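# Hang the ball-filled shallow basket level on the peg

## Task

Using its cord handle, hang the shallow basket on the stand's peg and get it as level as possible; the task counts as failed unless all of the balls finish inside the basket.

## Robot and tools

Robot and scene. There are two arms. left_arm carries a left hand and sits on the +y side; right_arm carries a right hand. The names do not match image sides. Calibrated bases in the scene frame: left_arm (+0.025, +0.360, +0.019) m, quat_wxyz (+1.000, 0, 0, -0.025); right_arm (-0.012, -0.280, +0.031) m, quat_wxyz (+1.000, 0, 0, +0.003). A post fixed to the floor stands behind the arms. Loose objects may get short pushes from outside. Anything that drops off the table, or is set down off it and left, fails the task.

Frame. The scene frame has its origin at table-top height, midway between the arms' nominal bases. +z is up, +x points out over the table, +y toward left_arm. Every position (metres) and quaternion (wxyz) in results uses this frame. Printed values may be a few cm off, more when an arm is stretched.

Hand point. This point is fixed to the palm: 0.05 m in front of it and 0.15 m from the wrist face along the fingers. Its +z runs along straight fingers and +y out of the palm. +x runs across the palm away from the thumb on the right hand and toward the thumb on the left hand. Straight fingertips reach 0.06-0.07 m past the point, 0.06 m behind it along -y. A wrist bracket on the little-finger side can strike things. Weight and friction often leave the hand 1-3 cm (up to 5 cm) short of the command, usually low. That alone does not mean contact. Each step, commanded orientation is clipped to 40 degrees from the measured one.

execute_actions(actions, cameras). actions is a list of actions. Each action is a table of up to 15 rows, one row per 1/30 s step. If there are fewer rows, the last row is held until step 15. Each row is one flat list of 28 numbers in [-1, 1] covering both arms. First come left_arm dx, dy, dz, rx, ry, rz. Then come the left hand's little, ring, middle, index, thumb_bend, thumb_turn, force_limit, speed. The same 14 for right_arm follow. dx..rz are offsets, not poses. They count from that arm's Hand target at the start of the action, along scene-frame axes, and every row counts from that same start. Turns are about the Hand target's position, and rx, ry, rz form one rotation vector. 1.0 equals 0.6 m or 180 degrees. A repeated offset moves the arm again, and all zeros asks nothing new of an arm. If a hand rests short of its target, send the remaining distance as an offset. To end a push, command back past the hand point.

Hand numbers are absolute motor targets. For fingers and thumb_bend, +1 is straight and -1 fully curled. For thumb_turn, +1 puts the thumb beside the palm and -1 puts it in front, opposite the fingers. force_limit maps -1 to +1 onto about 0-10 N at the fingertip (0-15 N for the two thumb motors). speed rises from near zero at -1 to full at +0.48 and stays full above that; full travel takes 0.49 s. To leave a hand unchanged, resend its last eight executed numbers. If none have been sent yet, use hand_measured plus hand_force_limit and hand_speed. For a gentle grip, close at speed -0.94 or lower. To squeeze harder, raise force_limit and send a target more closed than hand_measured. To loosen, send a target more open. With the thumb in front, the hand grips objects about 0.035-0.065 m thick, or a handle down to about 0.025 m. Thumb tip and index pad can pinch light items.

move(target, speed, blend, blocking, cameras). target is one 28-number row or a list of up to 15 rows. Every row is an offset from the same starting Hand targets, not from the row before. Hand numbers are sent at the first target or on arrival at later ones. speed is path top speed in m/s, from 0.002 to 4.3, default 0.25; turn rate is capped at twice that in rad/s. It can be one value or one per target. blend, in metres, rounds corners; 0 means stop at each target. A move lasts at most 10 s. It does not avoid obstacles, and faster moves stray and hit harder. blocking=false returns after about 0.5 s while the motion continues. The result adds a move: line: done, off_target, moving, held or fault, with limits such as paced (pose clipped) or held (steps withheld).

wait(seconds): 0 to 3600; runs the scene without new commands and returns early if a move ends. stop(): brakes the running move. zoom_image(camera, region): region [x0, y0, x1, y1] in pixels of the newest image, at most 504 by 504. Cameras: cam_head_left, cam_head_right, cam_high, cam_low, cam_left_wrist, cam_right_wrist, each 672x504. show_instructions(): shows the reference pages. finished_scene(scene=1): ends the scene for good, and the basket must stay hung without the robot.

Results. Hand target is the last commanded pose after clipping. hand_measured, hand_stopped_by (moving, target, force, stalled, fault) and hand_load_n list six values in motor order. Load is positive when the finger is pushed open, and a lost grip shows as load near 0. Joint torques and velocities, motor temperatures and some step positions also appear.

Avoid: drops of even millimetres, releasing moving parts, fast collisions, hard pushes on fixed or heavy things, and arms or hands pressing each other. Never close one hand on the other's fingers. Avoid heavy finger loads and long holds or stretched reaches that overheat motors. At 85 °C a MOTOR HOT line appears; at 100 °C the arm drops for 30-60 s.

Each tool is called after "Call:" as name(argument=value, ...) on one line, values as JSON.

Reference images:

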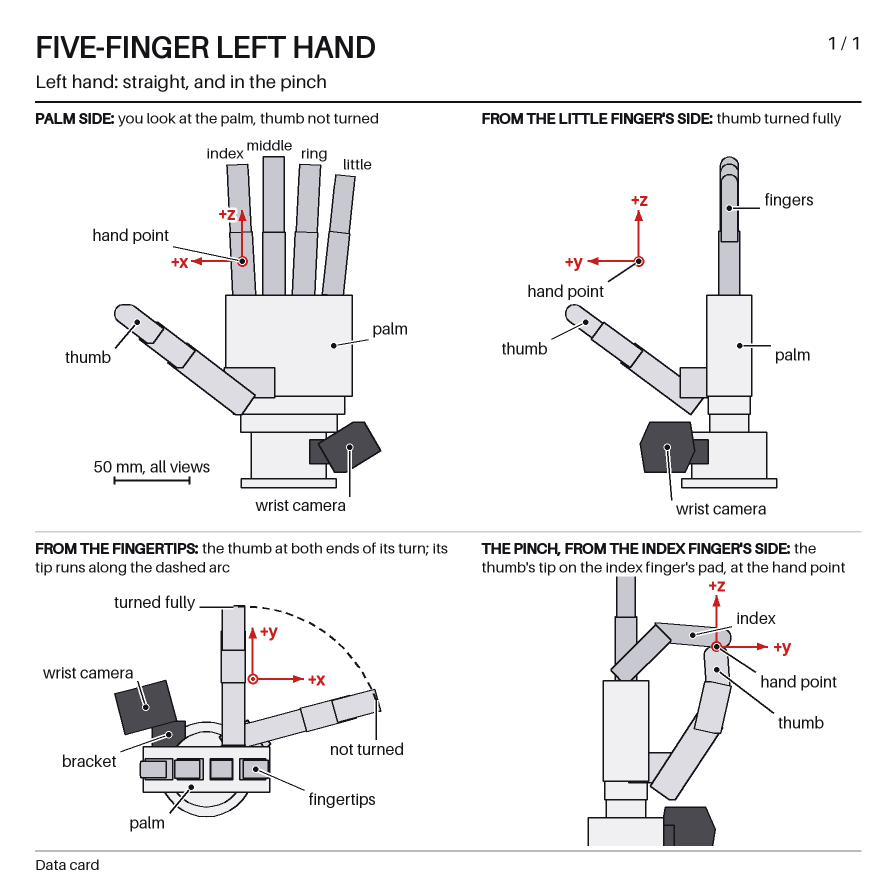

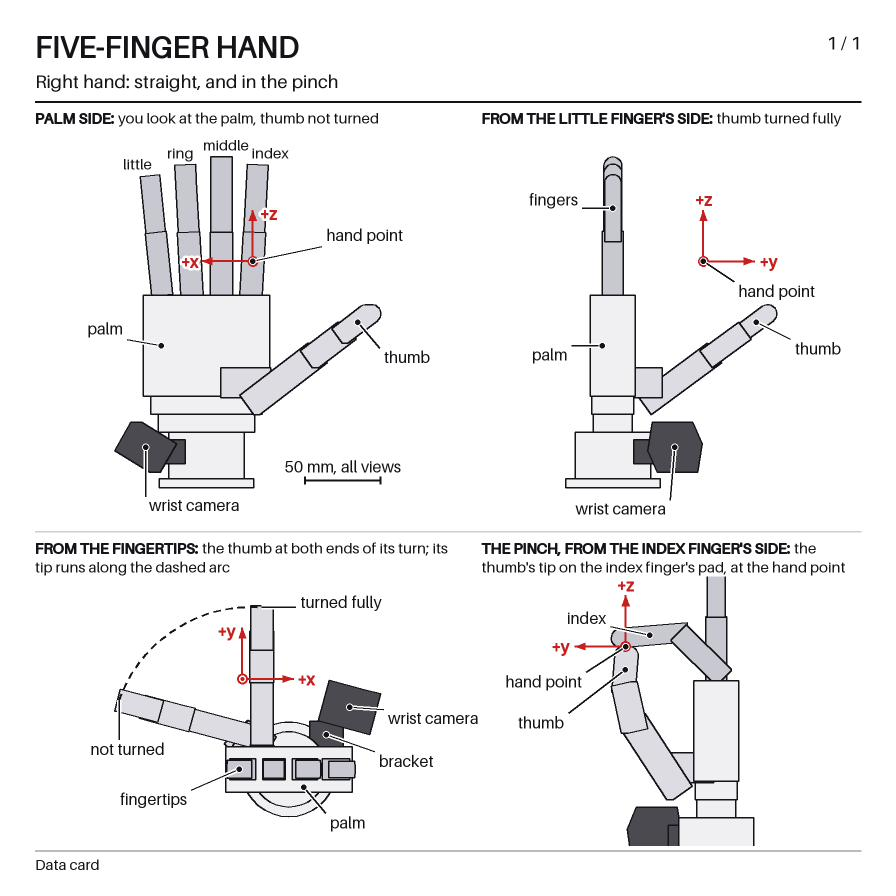

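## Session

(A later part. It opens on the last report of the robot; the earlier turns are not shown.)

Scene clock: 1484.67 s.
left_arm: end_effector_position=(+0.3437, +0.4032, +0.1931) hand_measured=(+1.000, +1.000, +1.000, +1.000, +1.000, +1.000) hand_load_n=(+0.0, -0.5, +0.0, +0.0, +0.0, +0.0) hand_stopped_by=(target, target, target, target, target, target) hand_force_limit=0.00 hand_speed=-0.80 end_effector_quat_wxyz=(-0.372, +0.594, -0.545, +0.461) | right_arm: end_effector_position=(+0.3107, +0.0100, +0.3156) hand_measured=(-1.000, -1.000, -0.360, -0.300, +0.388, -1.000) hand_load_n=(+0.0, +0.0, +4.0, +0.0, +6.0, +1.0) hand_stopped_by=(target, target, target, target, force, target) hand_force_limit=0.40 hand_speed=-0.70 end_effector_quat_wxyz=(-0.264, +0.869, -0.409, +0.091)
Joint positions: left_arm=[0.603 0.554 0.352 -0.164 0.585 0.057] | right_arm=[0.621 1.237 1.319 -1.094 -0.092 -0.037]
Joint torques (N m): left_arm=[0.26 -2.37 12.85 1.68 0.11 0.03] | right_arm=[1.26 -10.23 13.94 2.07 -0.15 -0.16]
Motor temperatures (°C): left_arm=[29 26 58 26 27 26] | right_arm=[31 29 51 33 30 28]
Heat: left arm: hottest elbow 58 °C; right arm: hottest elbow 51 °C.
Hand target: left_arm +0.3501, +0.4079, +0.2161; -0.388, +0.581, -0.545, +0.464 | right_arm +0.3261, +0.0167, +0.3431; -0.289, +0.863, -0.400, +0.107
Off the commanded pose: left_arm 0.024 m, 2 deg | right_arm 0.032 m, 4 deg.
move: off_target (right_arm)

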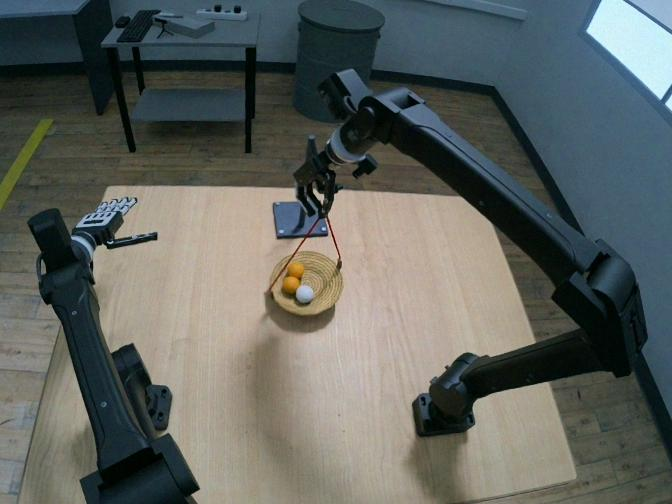

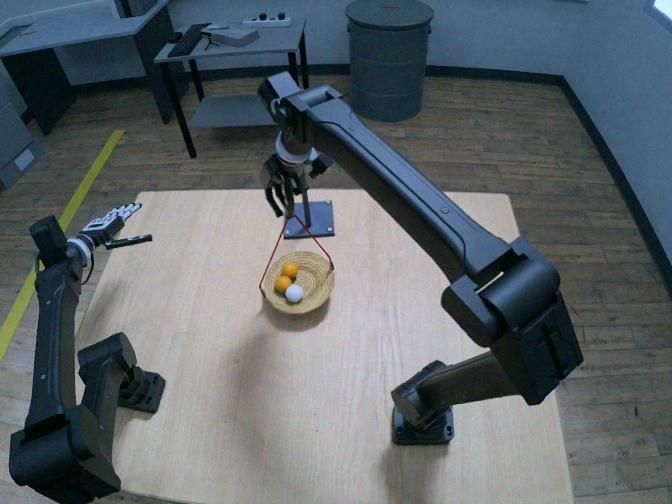

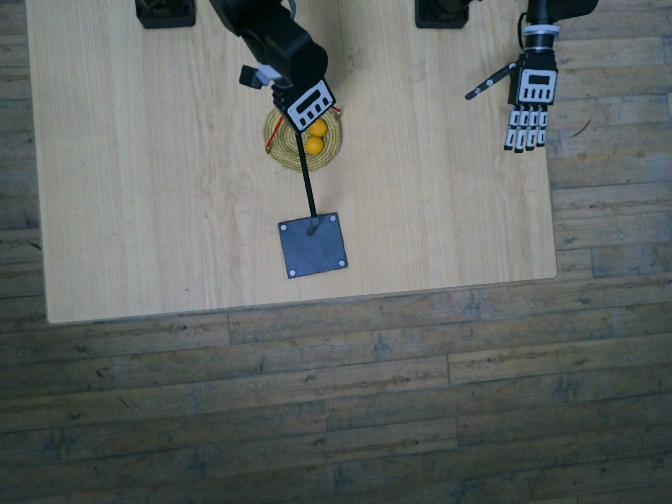

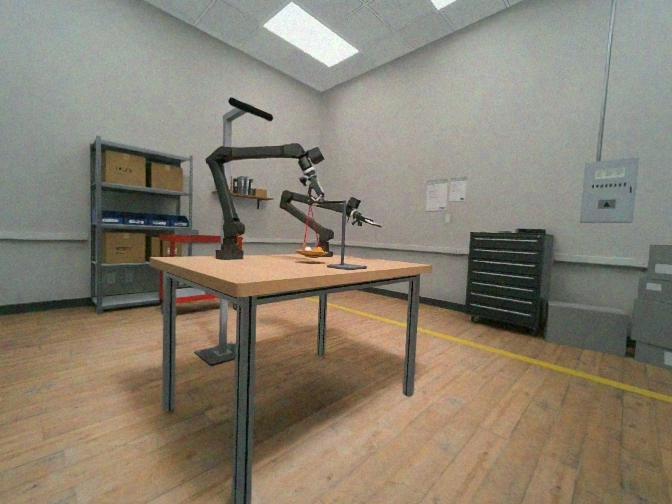

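Call:
move(target=[0,0,0,0,0,0,1,1,1,1,1,1,0,-0.8,-0.025,0.0,0.08,0,0,0,-1,-1,-0.36,-0.3,0.2,-1,0.4,-0.7], speed=0.03, cameras=["cam_head_left","cam_low"])

Scene clock: 1527.70 s.
left_arm: end_effector_position=(+0.3437, +0.4032, +0.1931) hand_measured=(+1.000, +1.000, +1.000, +1.000, +1.000, +1.000) hand_load_n=(+0.0, +0.0, +0.0, +0.0, +0.0, +0.0) hand_stopped_by=(target, target, target, target, target, target) hand_force_limit=0.00 hand_speed=-0.80 end_effector_quat_wxyz=(-0.372, +0.594, -0.545, +0.461) | right_arm: end_effector_position=(+0.3060, +0.0075, +0.3606) hand_measured=(-1.000, -1.000, -0.360, -0.300, +0.388, -1.000) hand_load_n=(+0.0, +0.0, +4.5, +0.0, +6.0, +1.0) hand_stopped_by=(target, target, target, target, force, target) hand_force_limit=0.40 hand_speed=-0.70 end_effector_quat_wxyz=(-0.265, +0.869, -0.408, +0.094)
Joint positions: left_arm=[0.603 0.554 0.352 -0.164 0.585 0.057] | right_arm=[0.625 1.237 1.438 -1.208 -0.085 -0.037]
Joint torques (N m): left_arm=[0.32 -2.55 12.79 1.72 0.11 0.05] | right_arm=[2.96 -10.58 14.12 1.42 0.09 0.04]
Motor temperatures (°C): left_arm=[29 26 59 26 27 26] | right_arm=[31 29 50 33 30 28]
Heat: left arm: hottest elbow 59 °C; right arm: hottest elbow 50 °C.
Hand target: left_arm +0.3501, +0.4079, +0.2161; -0.388, +0.581, -0.545, +0.464 | right_arm +0.3111, +0.0166, +0.3911; -0.289, +0.863, -0.400, +0.107
Off the commanded pose: left_arm 0.024 m, 2 deg | right_arm 0.032 m, 3 deg.
move: off_target (right_arm)

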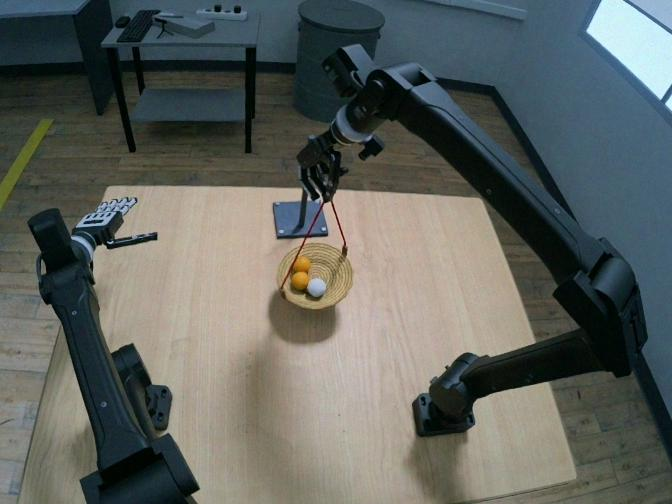

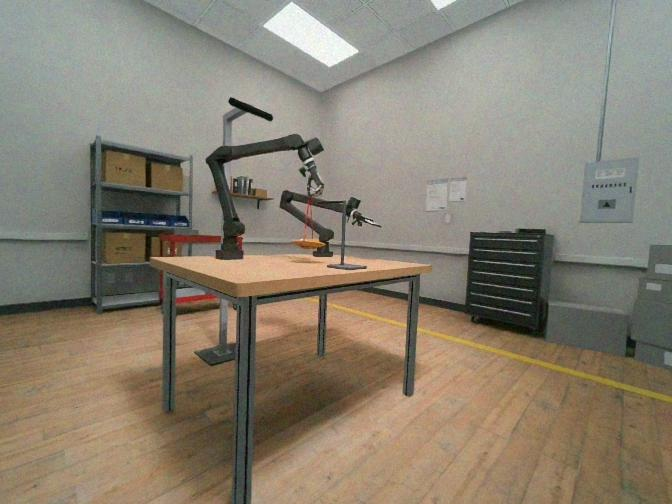

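Call:
move(target=[0,0,0,0,0,0,1,1,1,1,1,1,0,-0.8,-0.02,0,0.02,0,0,-0.194,-1,-1,-0.36,-0.3,0.2,-1,0.4,-0.7], speed=0.05, cameras=["cam_head_left","cam_head_right","cam_high","cam_low","cam_right_wrist"])

Call:
zoom_image(camera="cam_head_left", region=[250, 150, 400, 330])

Call:
zoom_image(camera="cam_low", region=[270, 150, 370, 270])

Scene clock: 1547.10 s.
left_arm: end_effector_position=(+0.3437, +0.4032, +0.1931) hand_measured=(+1.000, +1.000, +1.000, +1.000, +1.000, +1.000) hand_load_n=(+0.0, +0.0, +0.0, +0.0, +0.0, +0.0) hand_stopped_by=(target, target, target, target, target, target) hand_force_limit=0.00 hand_speed=-0.80 end_effector_quat_wxyz=(-0.372, +0.594, -0.545, +0.461) | right_arm: end_effector_position=(+0.2959, +0.0076, +0.3678) hand_measured=(-1.000, -1.000, -0.360, -0.300, +0.388, -1.000) hand_load_n=(+0.0, +0.0, +4.5, +0.0, +6.0, +1.0) hand_stopped_by=(target, target, target, target, force, target) hand_force_limit=0.40 hand_speed=-0.70 end_effector_quat_wxyz=(-0.208, +0.716, -0.639, +0.188)
Joint positions: left_arm=[0.603 0.554 0.352 -0.164 0.585 0.057] | right_arm=[0.769 1.22 1.458 -1.343 0.339 0.58]
Joint torques (N m): left_arm=[0.21 -2.49 12.83 1.7 0.1 0.03] | right_arm=[2.96 -10.75 13.94 1.35 0.5 0.18]
Motor temperatures (°C): left_arm=[29 26 59 26 27 26] | right_arm=[31 29 50 32 30 28]
Heat: left arm: hottest elbow 59 °C; right arm: hottest elbow 50 °C.
Hand target: left_arm +0.3501, +0.4079, +0.2161; -0.388, +0.581, -0.545, +0.464 | right_arm +0.2990, +0.0166, +0.4031; -0.244, +0.703, -0.641, +0.189
Off the commanded pose: left_arm 0.024 m, 2 deg | right_arm 0.037 m, 4 deg.
move: off_target (right_arm)

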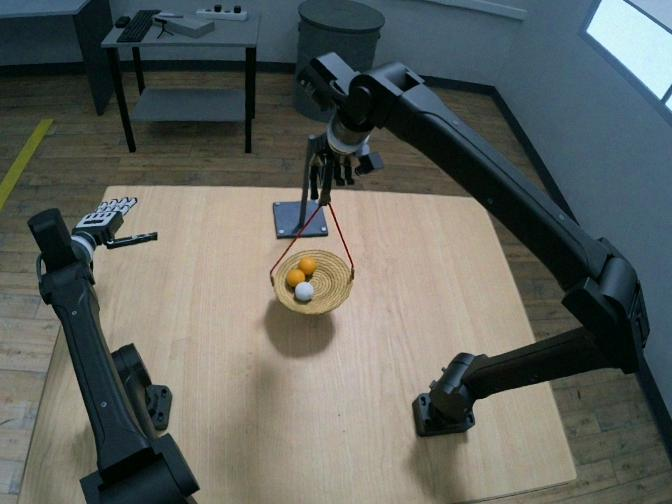

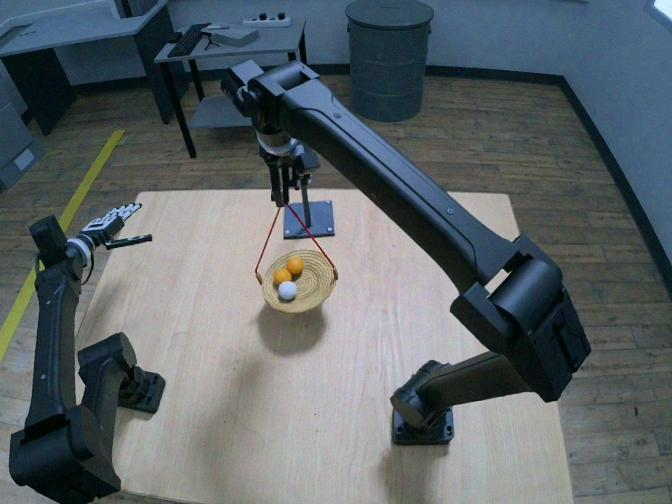

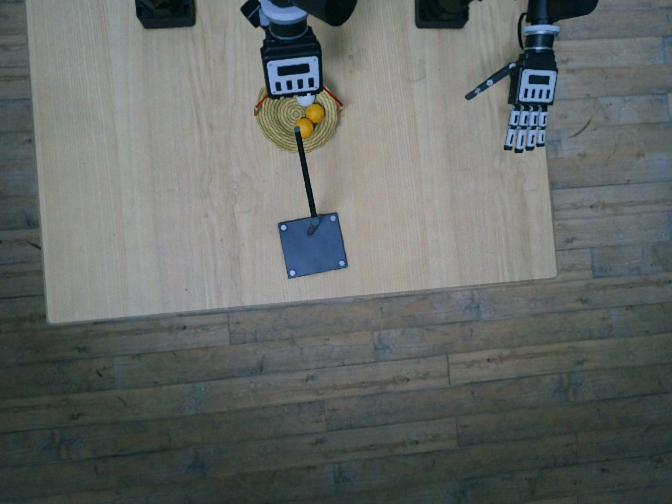

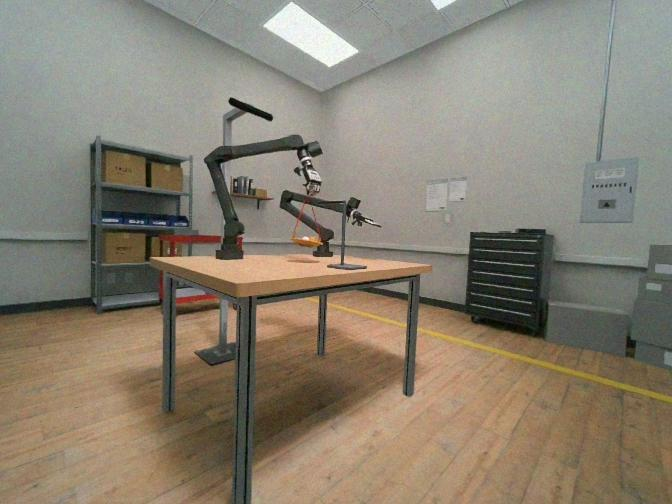

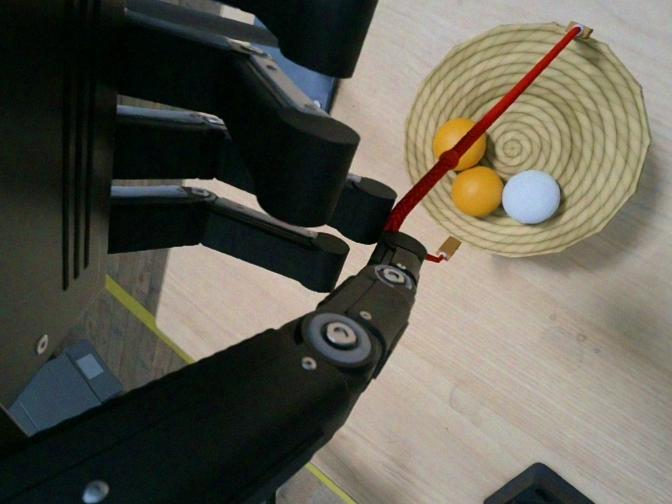

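Scaled by 2.800 from the camera's image (finer frame: 960x720).

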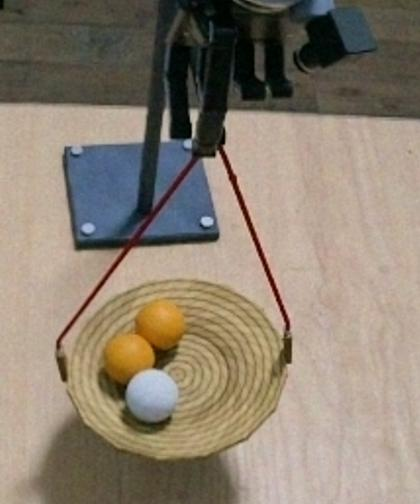

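Scaled by 4.200 from the camera's image (finer frame: 960x720).

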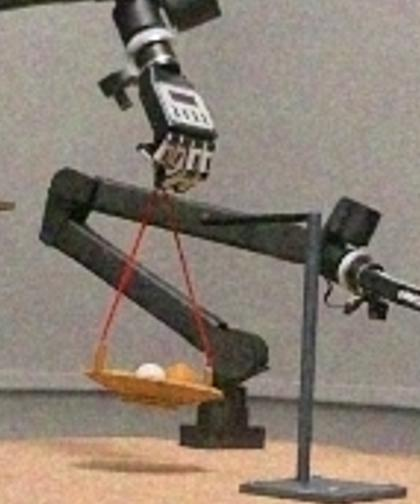

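Call:
zoom_image(camera="cam_right_wrist", region=[180, 80, 500, 320])

Call:
zoom_image(camera="cam_head_left", region=[300, 130, 360, 220])

Scaled by 1.575 from the camera's image (finer frame: 960x720).

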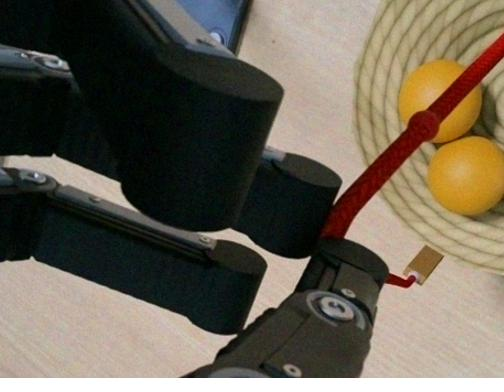

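Scaled by 5.600 from the camera's image (finer frame: 960x720).

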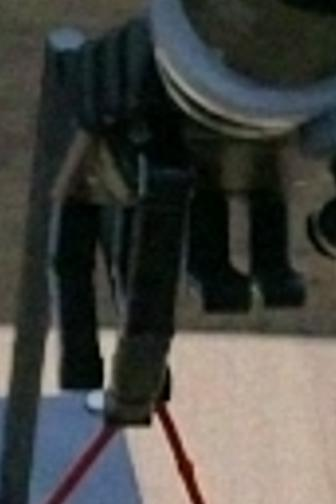

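Call:
move(target=[[0,0,0,0,0,0,1,1,1,1,1,1,0,-0.8,0,0,0.02,0.0116,-0.110,0,-1,-1,-0.36,-0.3,0.2,-1,0.4,-0.7]], speed=0.05, cameras=["cam_head_left","cam_high","cam_low","cam_right_wrist"])

Scene clock: 1622.03 s.
left_arm: end_effector_position=(+0.3437, +0.4032, +0.1931) hand_measured=(+1.000, +1.000, +1.000, +1.000, +1.000, +1.000) hand_load_n=(+0.0, +0.0, +0.0, +0.0, +0.0, +0.0) hand_stopped_by=(target, target, target, target, target, target) hand_force_limit=0.00 hand_speed=-0.80 end_effector_quat_wxyz=(-0.372, +0.594, -0.545, +0.461) | right_arm: end_effector_position=(+0.3019, +0.0154, +0.4056) hand_measured=(-1.000, -1.000, -0.360, -0.300, +0.388, -1.000) hand_load_n=(+0.0, +0.0, +4.0, +0.0, +6.0, +1.0) hand_stopped_by=(target, target, target, target, force, target) hand_force_limit=0.40 hand_speed=-0.70 end_effector_quat_wxyz=(-0.348, +0.657, -0.601, +0.293)
Joint positions: left_arm=[0.603 0.554 0.352 -0.164 0.585 0.057] | right_arm=[0.895 1.052 1.306 -1.043 0.601 0.557]
Joint torques (N m): left_arm=[0.21 -2.49 12.86 1.76 0.1 0.04] | right_arm=[2.9 -9.11 9.06 2.91 0.66 -0.18]
Motor temperatures (°C): left_arm=[29 26 60 26 27 26] | right_arm=[31 29 52 32 30 28]
Heat: left arm: hottest elbow 60 °C; right arm: hottest elbow 52 °C.
Hand target: left_arm +0.3501, +0.4079, +0.2161; -0.388, +0.581, -0.545, +0.464 | right_arm +0.2992, +0.0166, +0.4150; -0.363, +0.655, -0.593, +0.296
Off the commanded pose: left_arm 0.024 m, 2 deg | right_arm 0.010 m, 2 deg.
move: done

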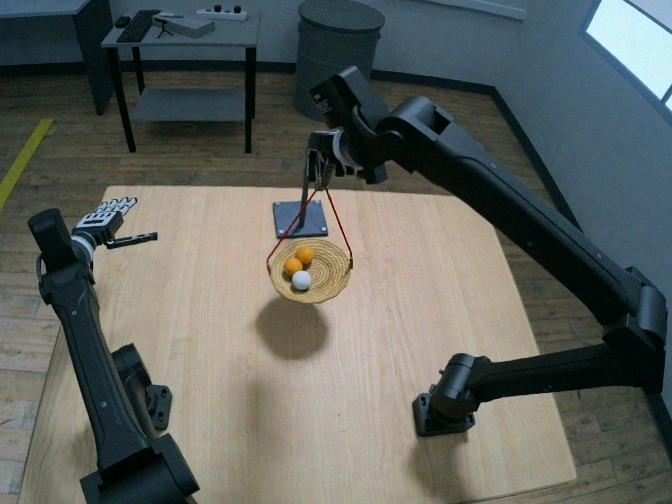

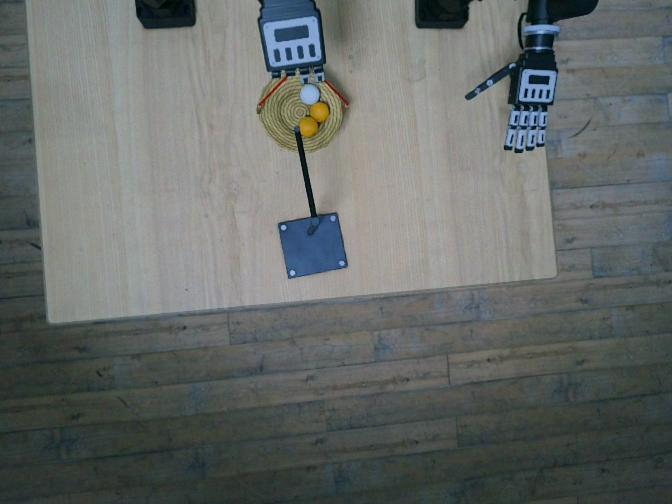

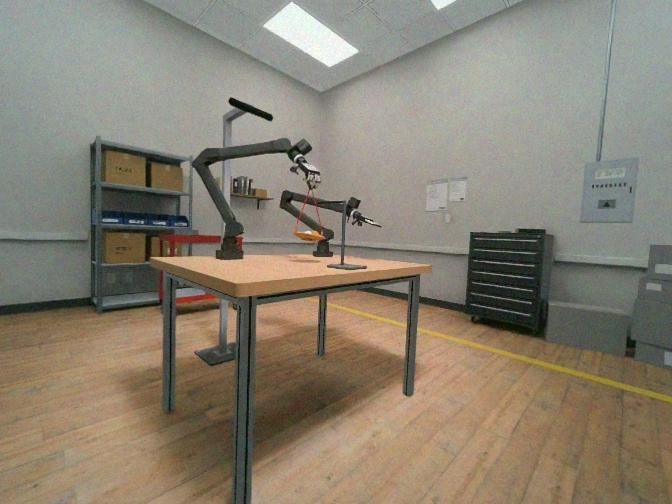

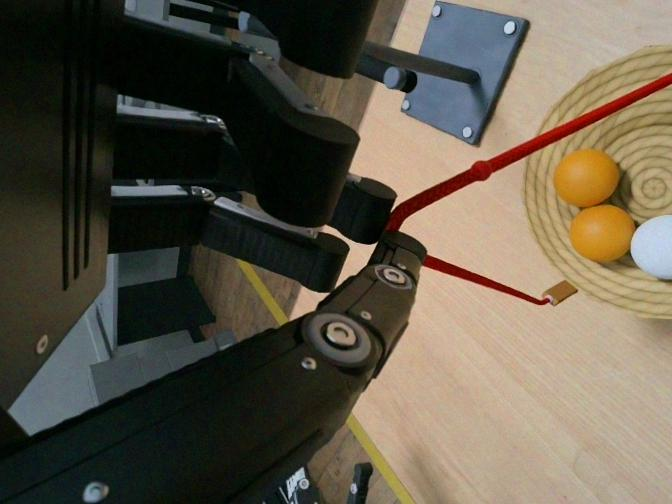

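Call:
move(target=[[0,0,0,0,0,0,1,1,1,1,1,1,0,-0.8,0,0,0,0.0116,-0.110,0,-1,-1,-0.36,-0.3,0.2,-1,0.4,-0.7]], speed=0.05, cameras=["cam_head_left","cam_head_right","cam_high","cam_low","cam_right_wrist"])

Call:
zoom_image(camera="cam_low", region=[270, 130, 370, 280])

Call:
zoom_image(camera="cam_head_left", region=[260, 100, 380, 220])

Scene clock: 1635.33 s.
left_arm: end_effector_position=(+0.3437, +0.4032, +0.1931) hand_measured=(+1.000, +1.000, +1.000, +1.000, +1.000, +1.000) hand_load_n=(+0.0, +0.0, +0.0, +0.0, +0.0, +0.0) hand_stopped_by=(target, target, target, target, target, target) hand_force_limit=0.00 hand_speed=-0.80 end_effector_quat_wxyz=(-0.372, +0.594, -0.545, +0.461) | right_arm: end_effector_position=(+0.3024, +0.0162, +0.4045) hand_measured=(-1.000, -1.000, -0.360, -0.300, +0.388, -1.000) hand_load_n=(+0.0, +0.0, +4.0, +0.5, +6.0, +0.5) hand_stopped_by=(target, target, target, target, force, target) hand_force_limit=0.40 hand_speed=-0.70 end_effector_quat_wxyz=(-0.458, +0.594, -0.532, +0.393)
Joint positions: left_arm=[0.603 0.554 0.352 -0.164 0.585 0.057] | right_arm=[1.015 0.893 1.015 -0.543 0.843 0.344]
Joint torques (N m): left_arm=[0.21 -2.43 12.82 1.7 0.11 0.03] | right_arm=[2.9 -7.41 9.5 3.21 0.58 -0.15]
Motor temperatures (°C): left_arm=[29 26 60 26 27 26] | right_arm=[31 29 50 32 30 28]
Heat: left arm: hottest elbow 60 °C; right arm: hottest elbow 50 °C.
Hand target: left_arm +0.3501, +0.4079, +0.2161; -0.388, +0.581, -0.545, +0.464 | right_arm +0.2991, +0.0166, +0.4150; -0.471, +0.588, -0.527, +0.393
Off the commanded pose: left_arm 0.024 m, 2 deg | right_arm 0.011 m, 2 deg.
move: off_target (right_arm)

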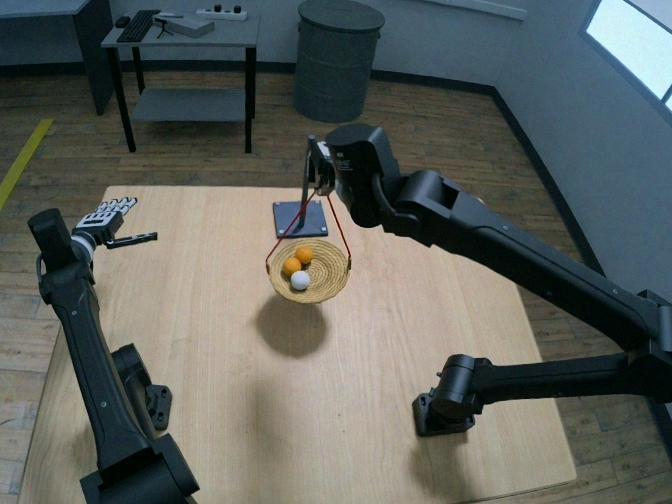

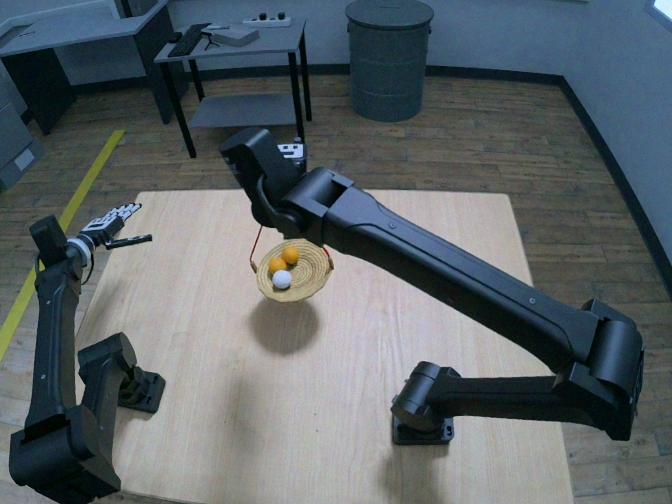

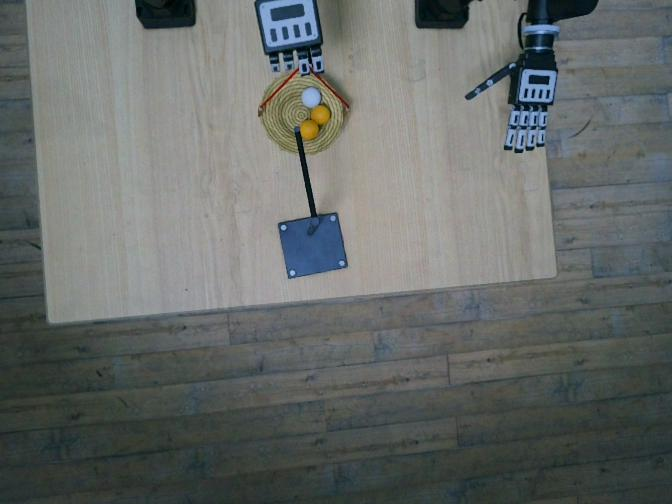

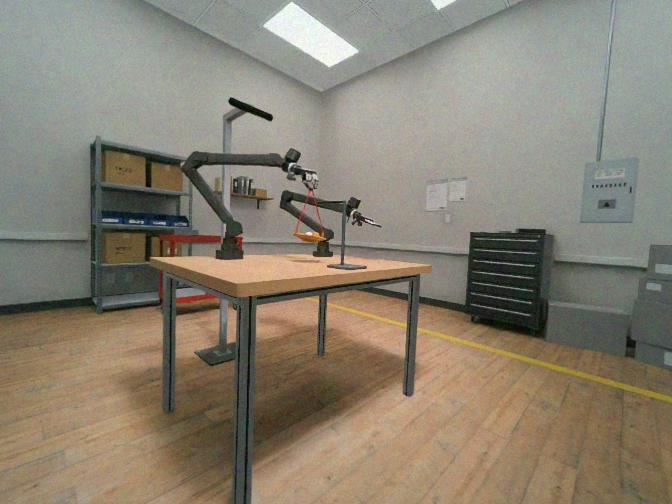

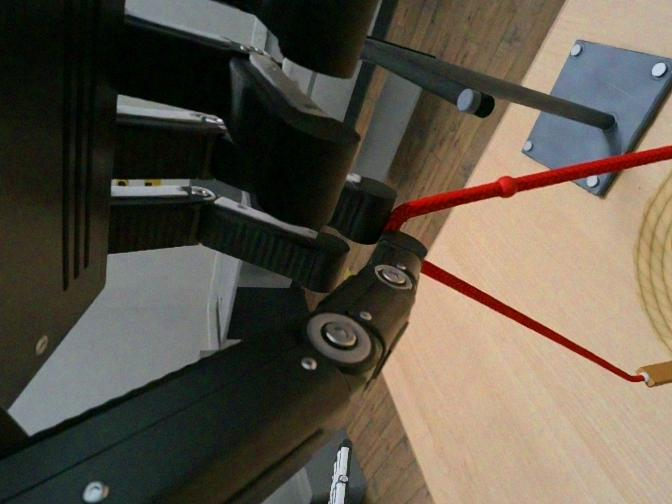

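Scaled by 3.360 from the camera's image (finer frame: 960x720).

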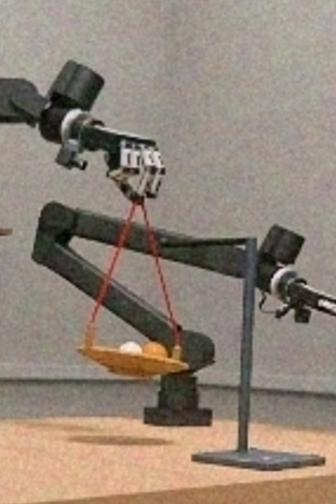

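Scaled by 4.200 from the camera's image (finer frame: 960x720).

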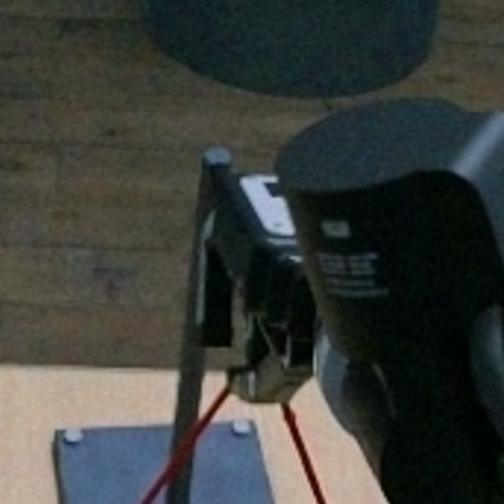

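Call:
move(target=[[0,0,0,0,0,0,1,1,1,1,1,1,0,-0.8,0,0,0,0,0,0,-1,-1,-0.36,1,0.2,-1,0.4,-0.7]], speed=0.05, cameras=["cam_head_left","cam_high","cam_low","cam_right_wrist"])

Call:
zoom_image(camera="cam_high", region=[230, 20, 360, 160])

Call:
zoom_image(camera="cam_right_wrist", region=[220, 0, 520, 320])

Scene clock: 1656.27 s.
left_arm: end_effector_position=(+0.3437, +0.4032, +0.1931) hand_measured=(+1.000, +1.000, +1.000, +1.000, +1.000, +1.000) hand_load_n=(+0.0, +0.0, +0.0, +0.0, +0.0, +0.0) hand_stopped_by=(target, target, target, target, target, target) hand_force_limit=0.00 hand_speed=-0.80 end_effector_quat_wxyz=(-0.372, +0.594, -0.545, +0.461) | right_arm: end_effector_position=(+0.3024, +0.0161, +0.4044) hand_measured=(-1.000, -1.000, -0.360, +1.000, +0.388, -1.000) hand_load_n=(+0.0, +0.0, +4.5, +0.0, +6.0, +1.0) hand_stopped_by=(target, target, target, target, force, target) hand_force_limit=0.40 hand_speed=-0.70 end_effector_quat_wxyz=(-0.458, +0.595, -0.531, +0.393)
Joint positions: left_arm=[0.603 0.554 0.352 -0.164 0.585 0.057] | right_arm=[1.015 0.893 1.015 -0.543 0.843 0.343]
Joint torques (N m): left_arm=[0.26 -2.55 12.83 1.7 0.11 0.04] | right_arm=[2.96 -7.41 9.48 3.21 0.58 -0.16]
Motor temperatures (°C): left_arm=[29 26 60 26 27 26] | right_arm=[31 29 49 33 30 28]
Heat: left arm: hottest elbow 60 °C; right arm: hottest elbow 49 °C.
Hand target: left_arm +0.3501, +0.4079, +0.2161; -0.388, +0.581, -0.545, +0.464 | right_arm +0.2991, +0.0166, +0.4150; -0.471, +0.588, -0.527, +0.393
Off the commanded pose: left_arm 0.024 m, 2 deg | right_arm 0.011 m, 2 deg.
move: done

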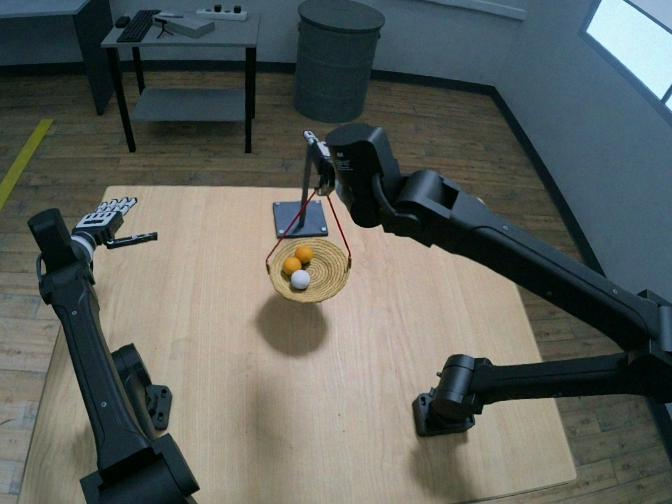

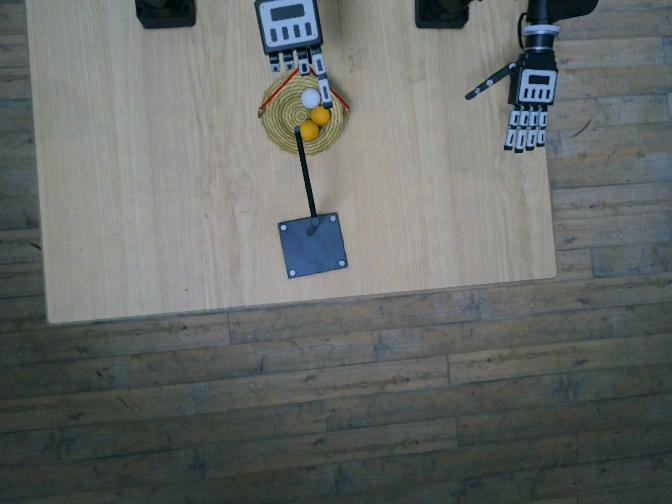

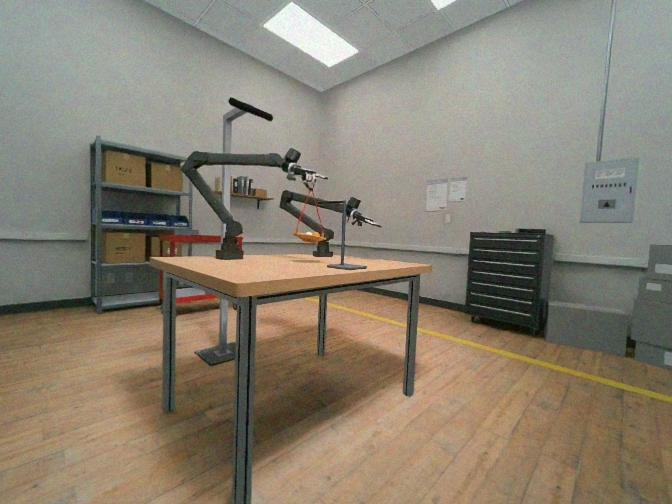

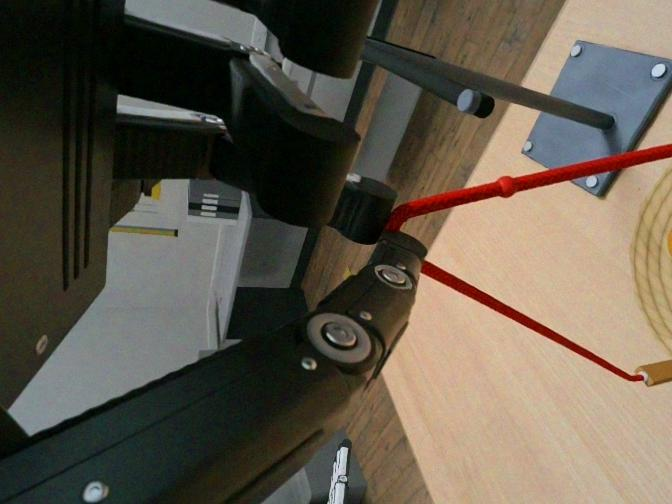

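Scaled by 3.600 from the camera's image (finer frame: 960x720).

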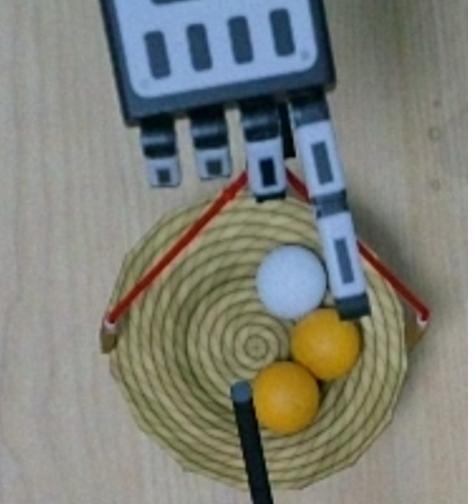

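Scaled by 1.575 from the camera's image (finer frame: 960x720).

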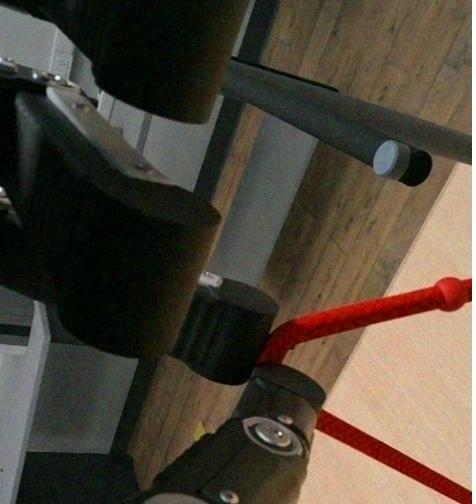

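Call:
move(target=[[0,0,0,0,0,0,1,1,1,1,1,1,0,-0.8,0.1,-0.035,0.0,0,0,0,-1,-1,-0.36,1,0.2,-1,0.4,-0.7]], speed=0.03, cameras=["cam_head_left","cam_head_right","cam_high","cam_low","cam_right_wrist"])

Call:
zoom_image(camera="cam_high", region=[230, 40, 360, 180])

Call:
zoom_image(camera="cam_right_wrist", region=[220, 0, 520, 320])

Call:
zoom_image(camera="cam_low", region=[280, 140, 380, 280])

Scene clock: 1749.43 s.
left_arm: end_effector_position=(+0.3437, +0.4032, +0.1931) hand_measured=(+1.000, +1.000, +1.000, +1.000, +1.000, +1.000) hand_load_n=(+0.0, +0.0, +0.0, +0.0, +0.0, +0.0) hand_stopped_by=(target, target, target, target, target, target) hand_force_limit=0.00 hand_speed=-0.80 end_effector_quat_wxyz=(-0.372, +0.594, -0.545, +0.461) | right_arm: end_effector_position=(+0.3535, -0.0043, +0.4042) hand_measured=(-1.000, -1.000, -0.360, +1.000, +0.388, -1.000) hand_load_n=(+0.0, +0.0, +4.0, +0.0, +6.0, +0.5) hand_stopped_by=(target, target, target, target, force, target) hand_force_limit=0.40 hand_speed=-0.70 end_effector_quat_wxyz=(-0.462, +0.596, -0.529, +0.389)
Joint positions: left_arm=[0.603 0.554 0.352 -0.164 0.585 0.057] | right_arm=[0.824 0.921 1.015 -0.442 0.655 0.245]
Joint torques (N m): left_arm=[0.15 -2.49 12.86 1.72 0.1 0.03] | right_arm=[1.14 -6.65 10.58 3.43 0.11 -0.17]
Motor temperatures (°C): left_arm=[29 26 61 26 27 25] | right_arm=[30 28 46 33 30 28]
Heat: left arm: hottest elbow 61 °C; right arm: hottest elbow 46 °C.
Hand target: left_arm +0.3501, +0.4079, +0.2161; -0.388, +0.581, -0.545, +0.464 | right_arm +0.3591, -0.0044, +0.4150; -0.471, +0.588, -0.527, +0.393
Off the commanded pose: left_arm 0.024 m, 2 deg | right_arm 0.012 m, 2 deg.
move: off_target (right_arm)

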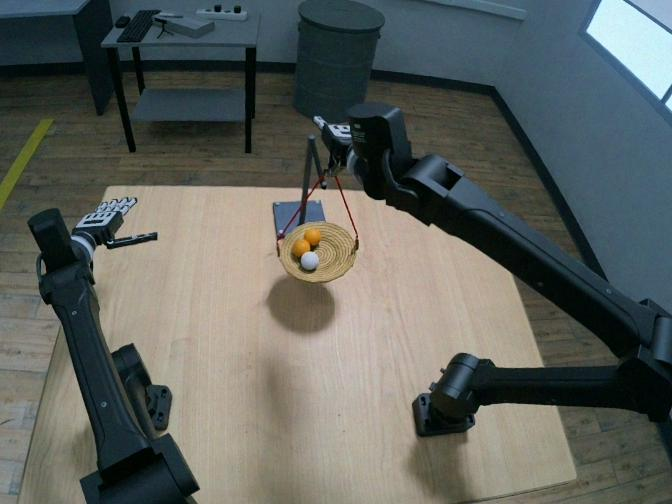

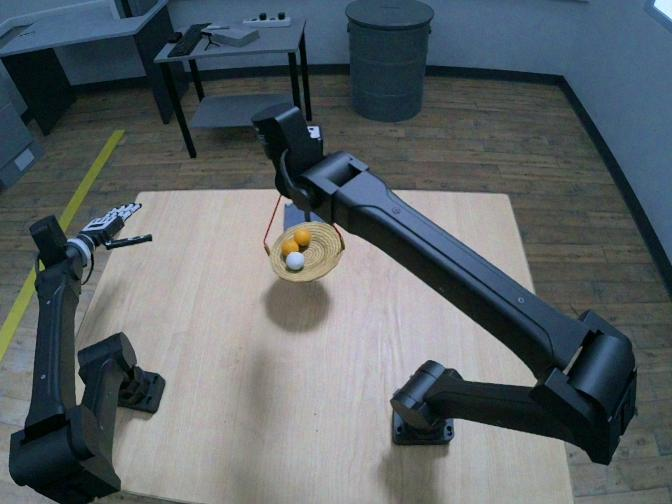

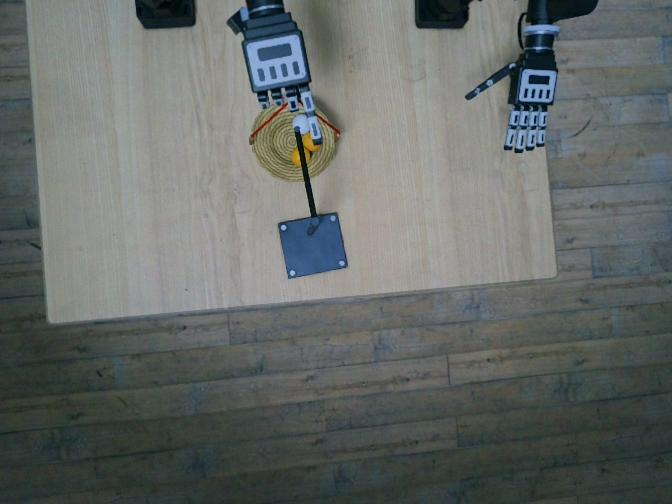

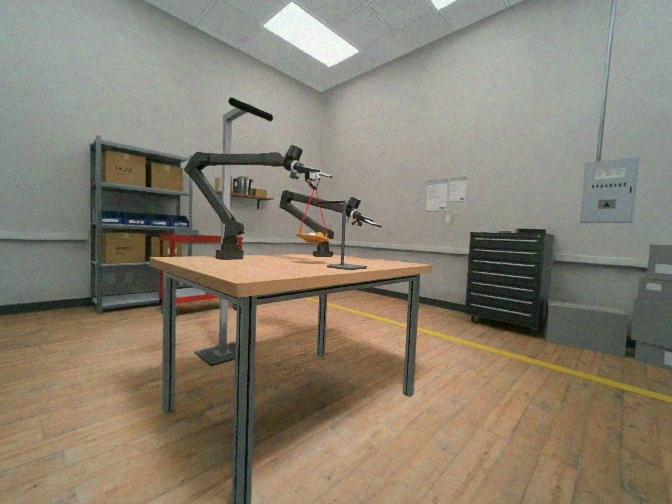

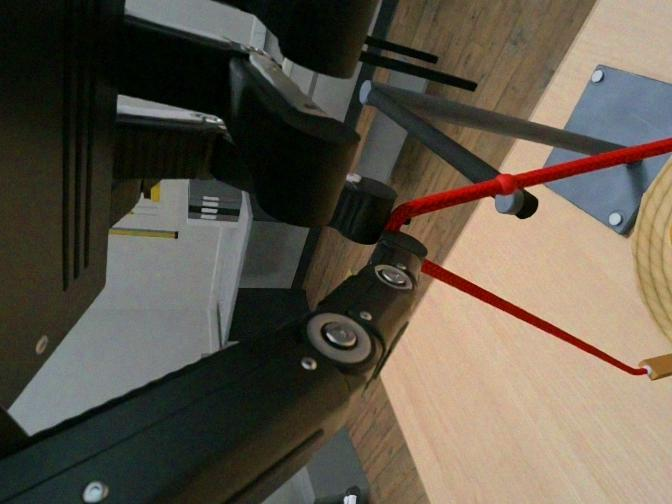

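Scaled by 3.600 from the camera's image (finer frame: 960x720).

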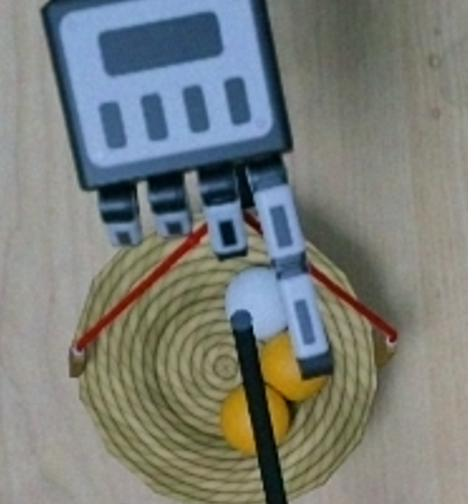

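Scaled by 1.575 from the camera's image (finer frame: 960x720).

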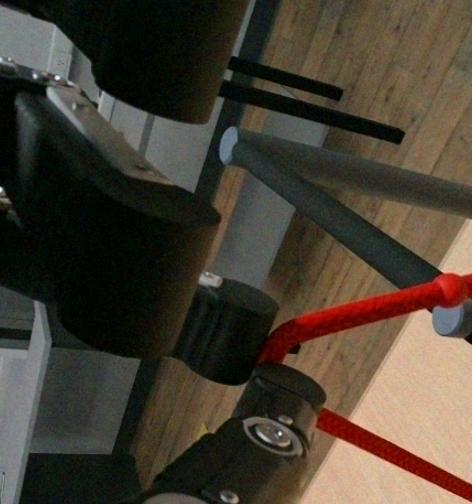

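Scaled by 3.600 from the camera's image (finer frame: 960x720).

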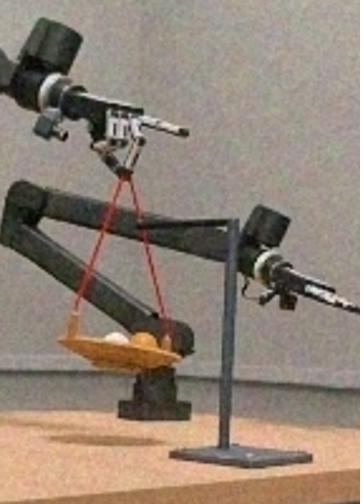

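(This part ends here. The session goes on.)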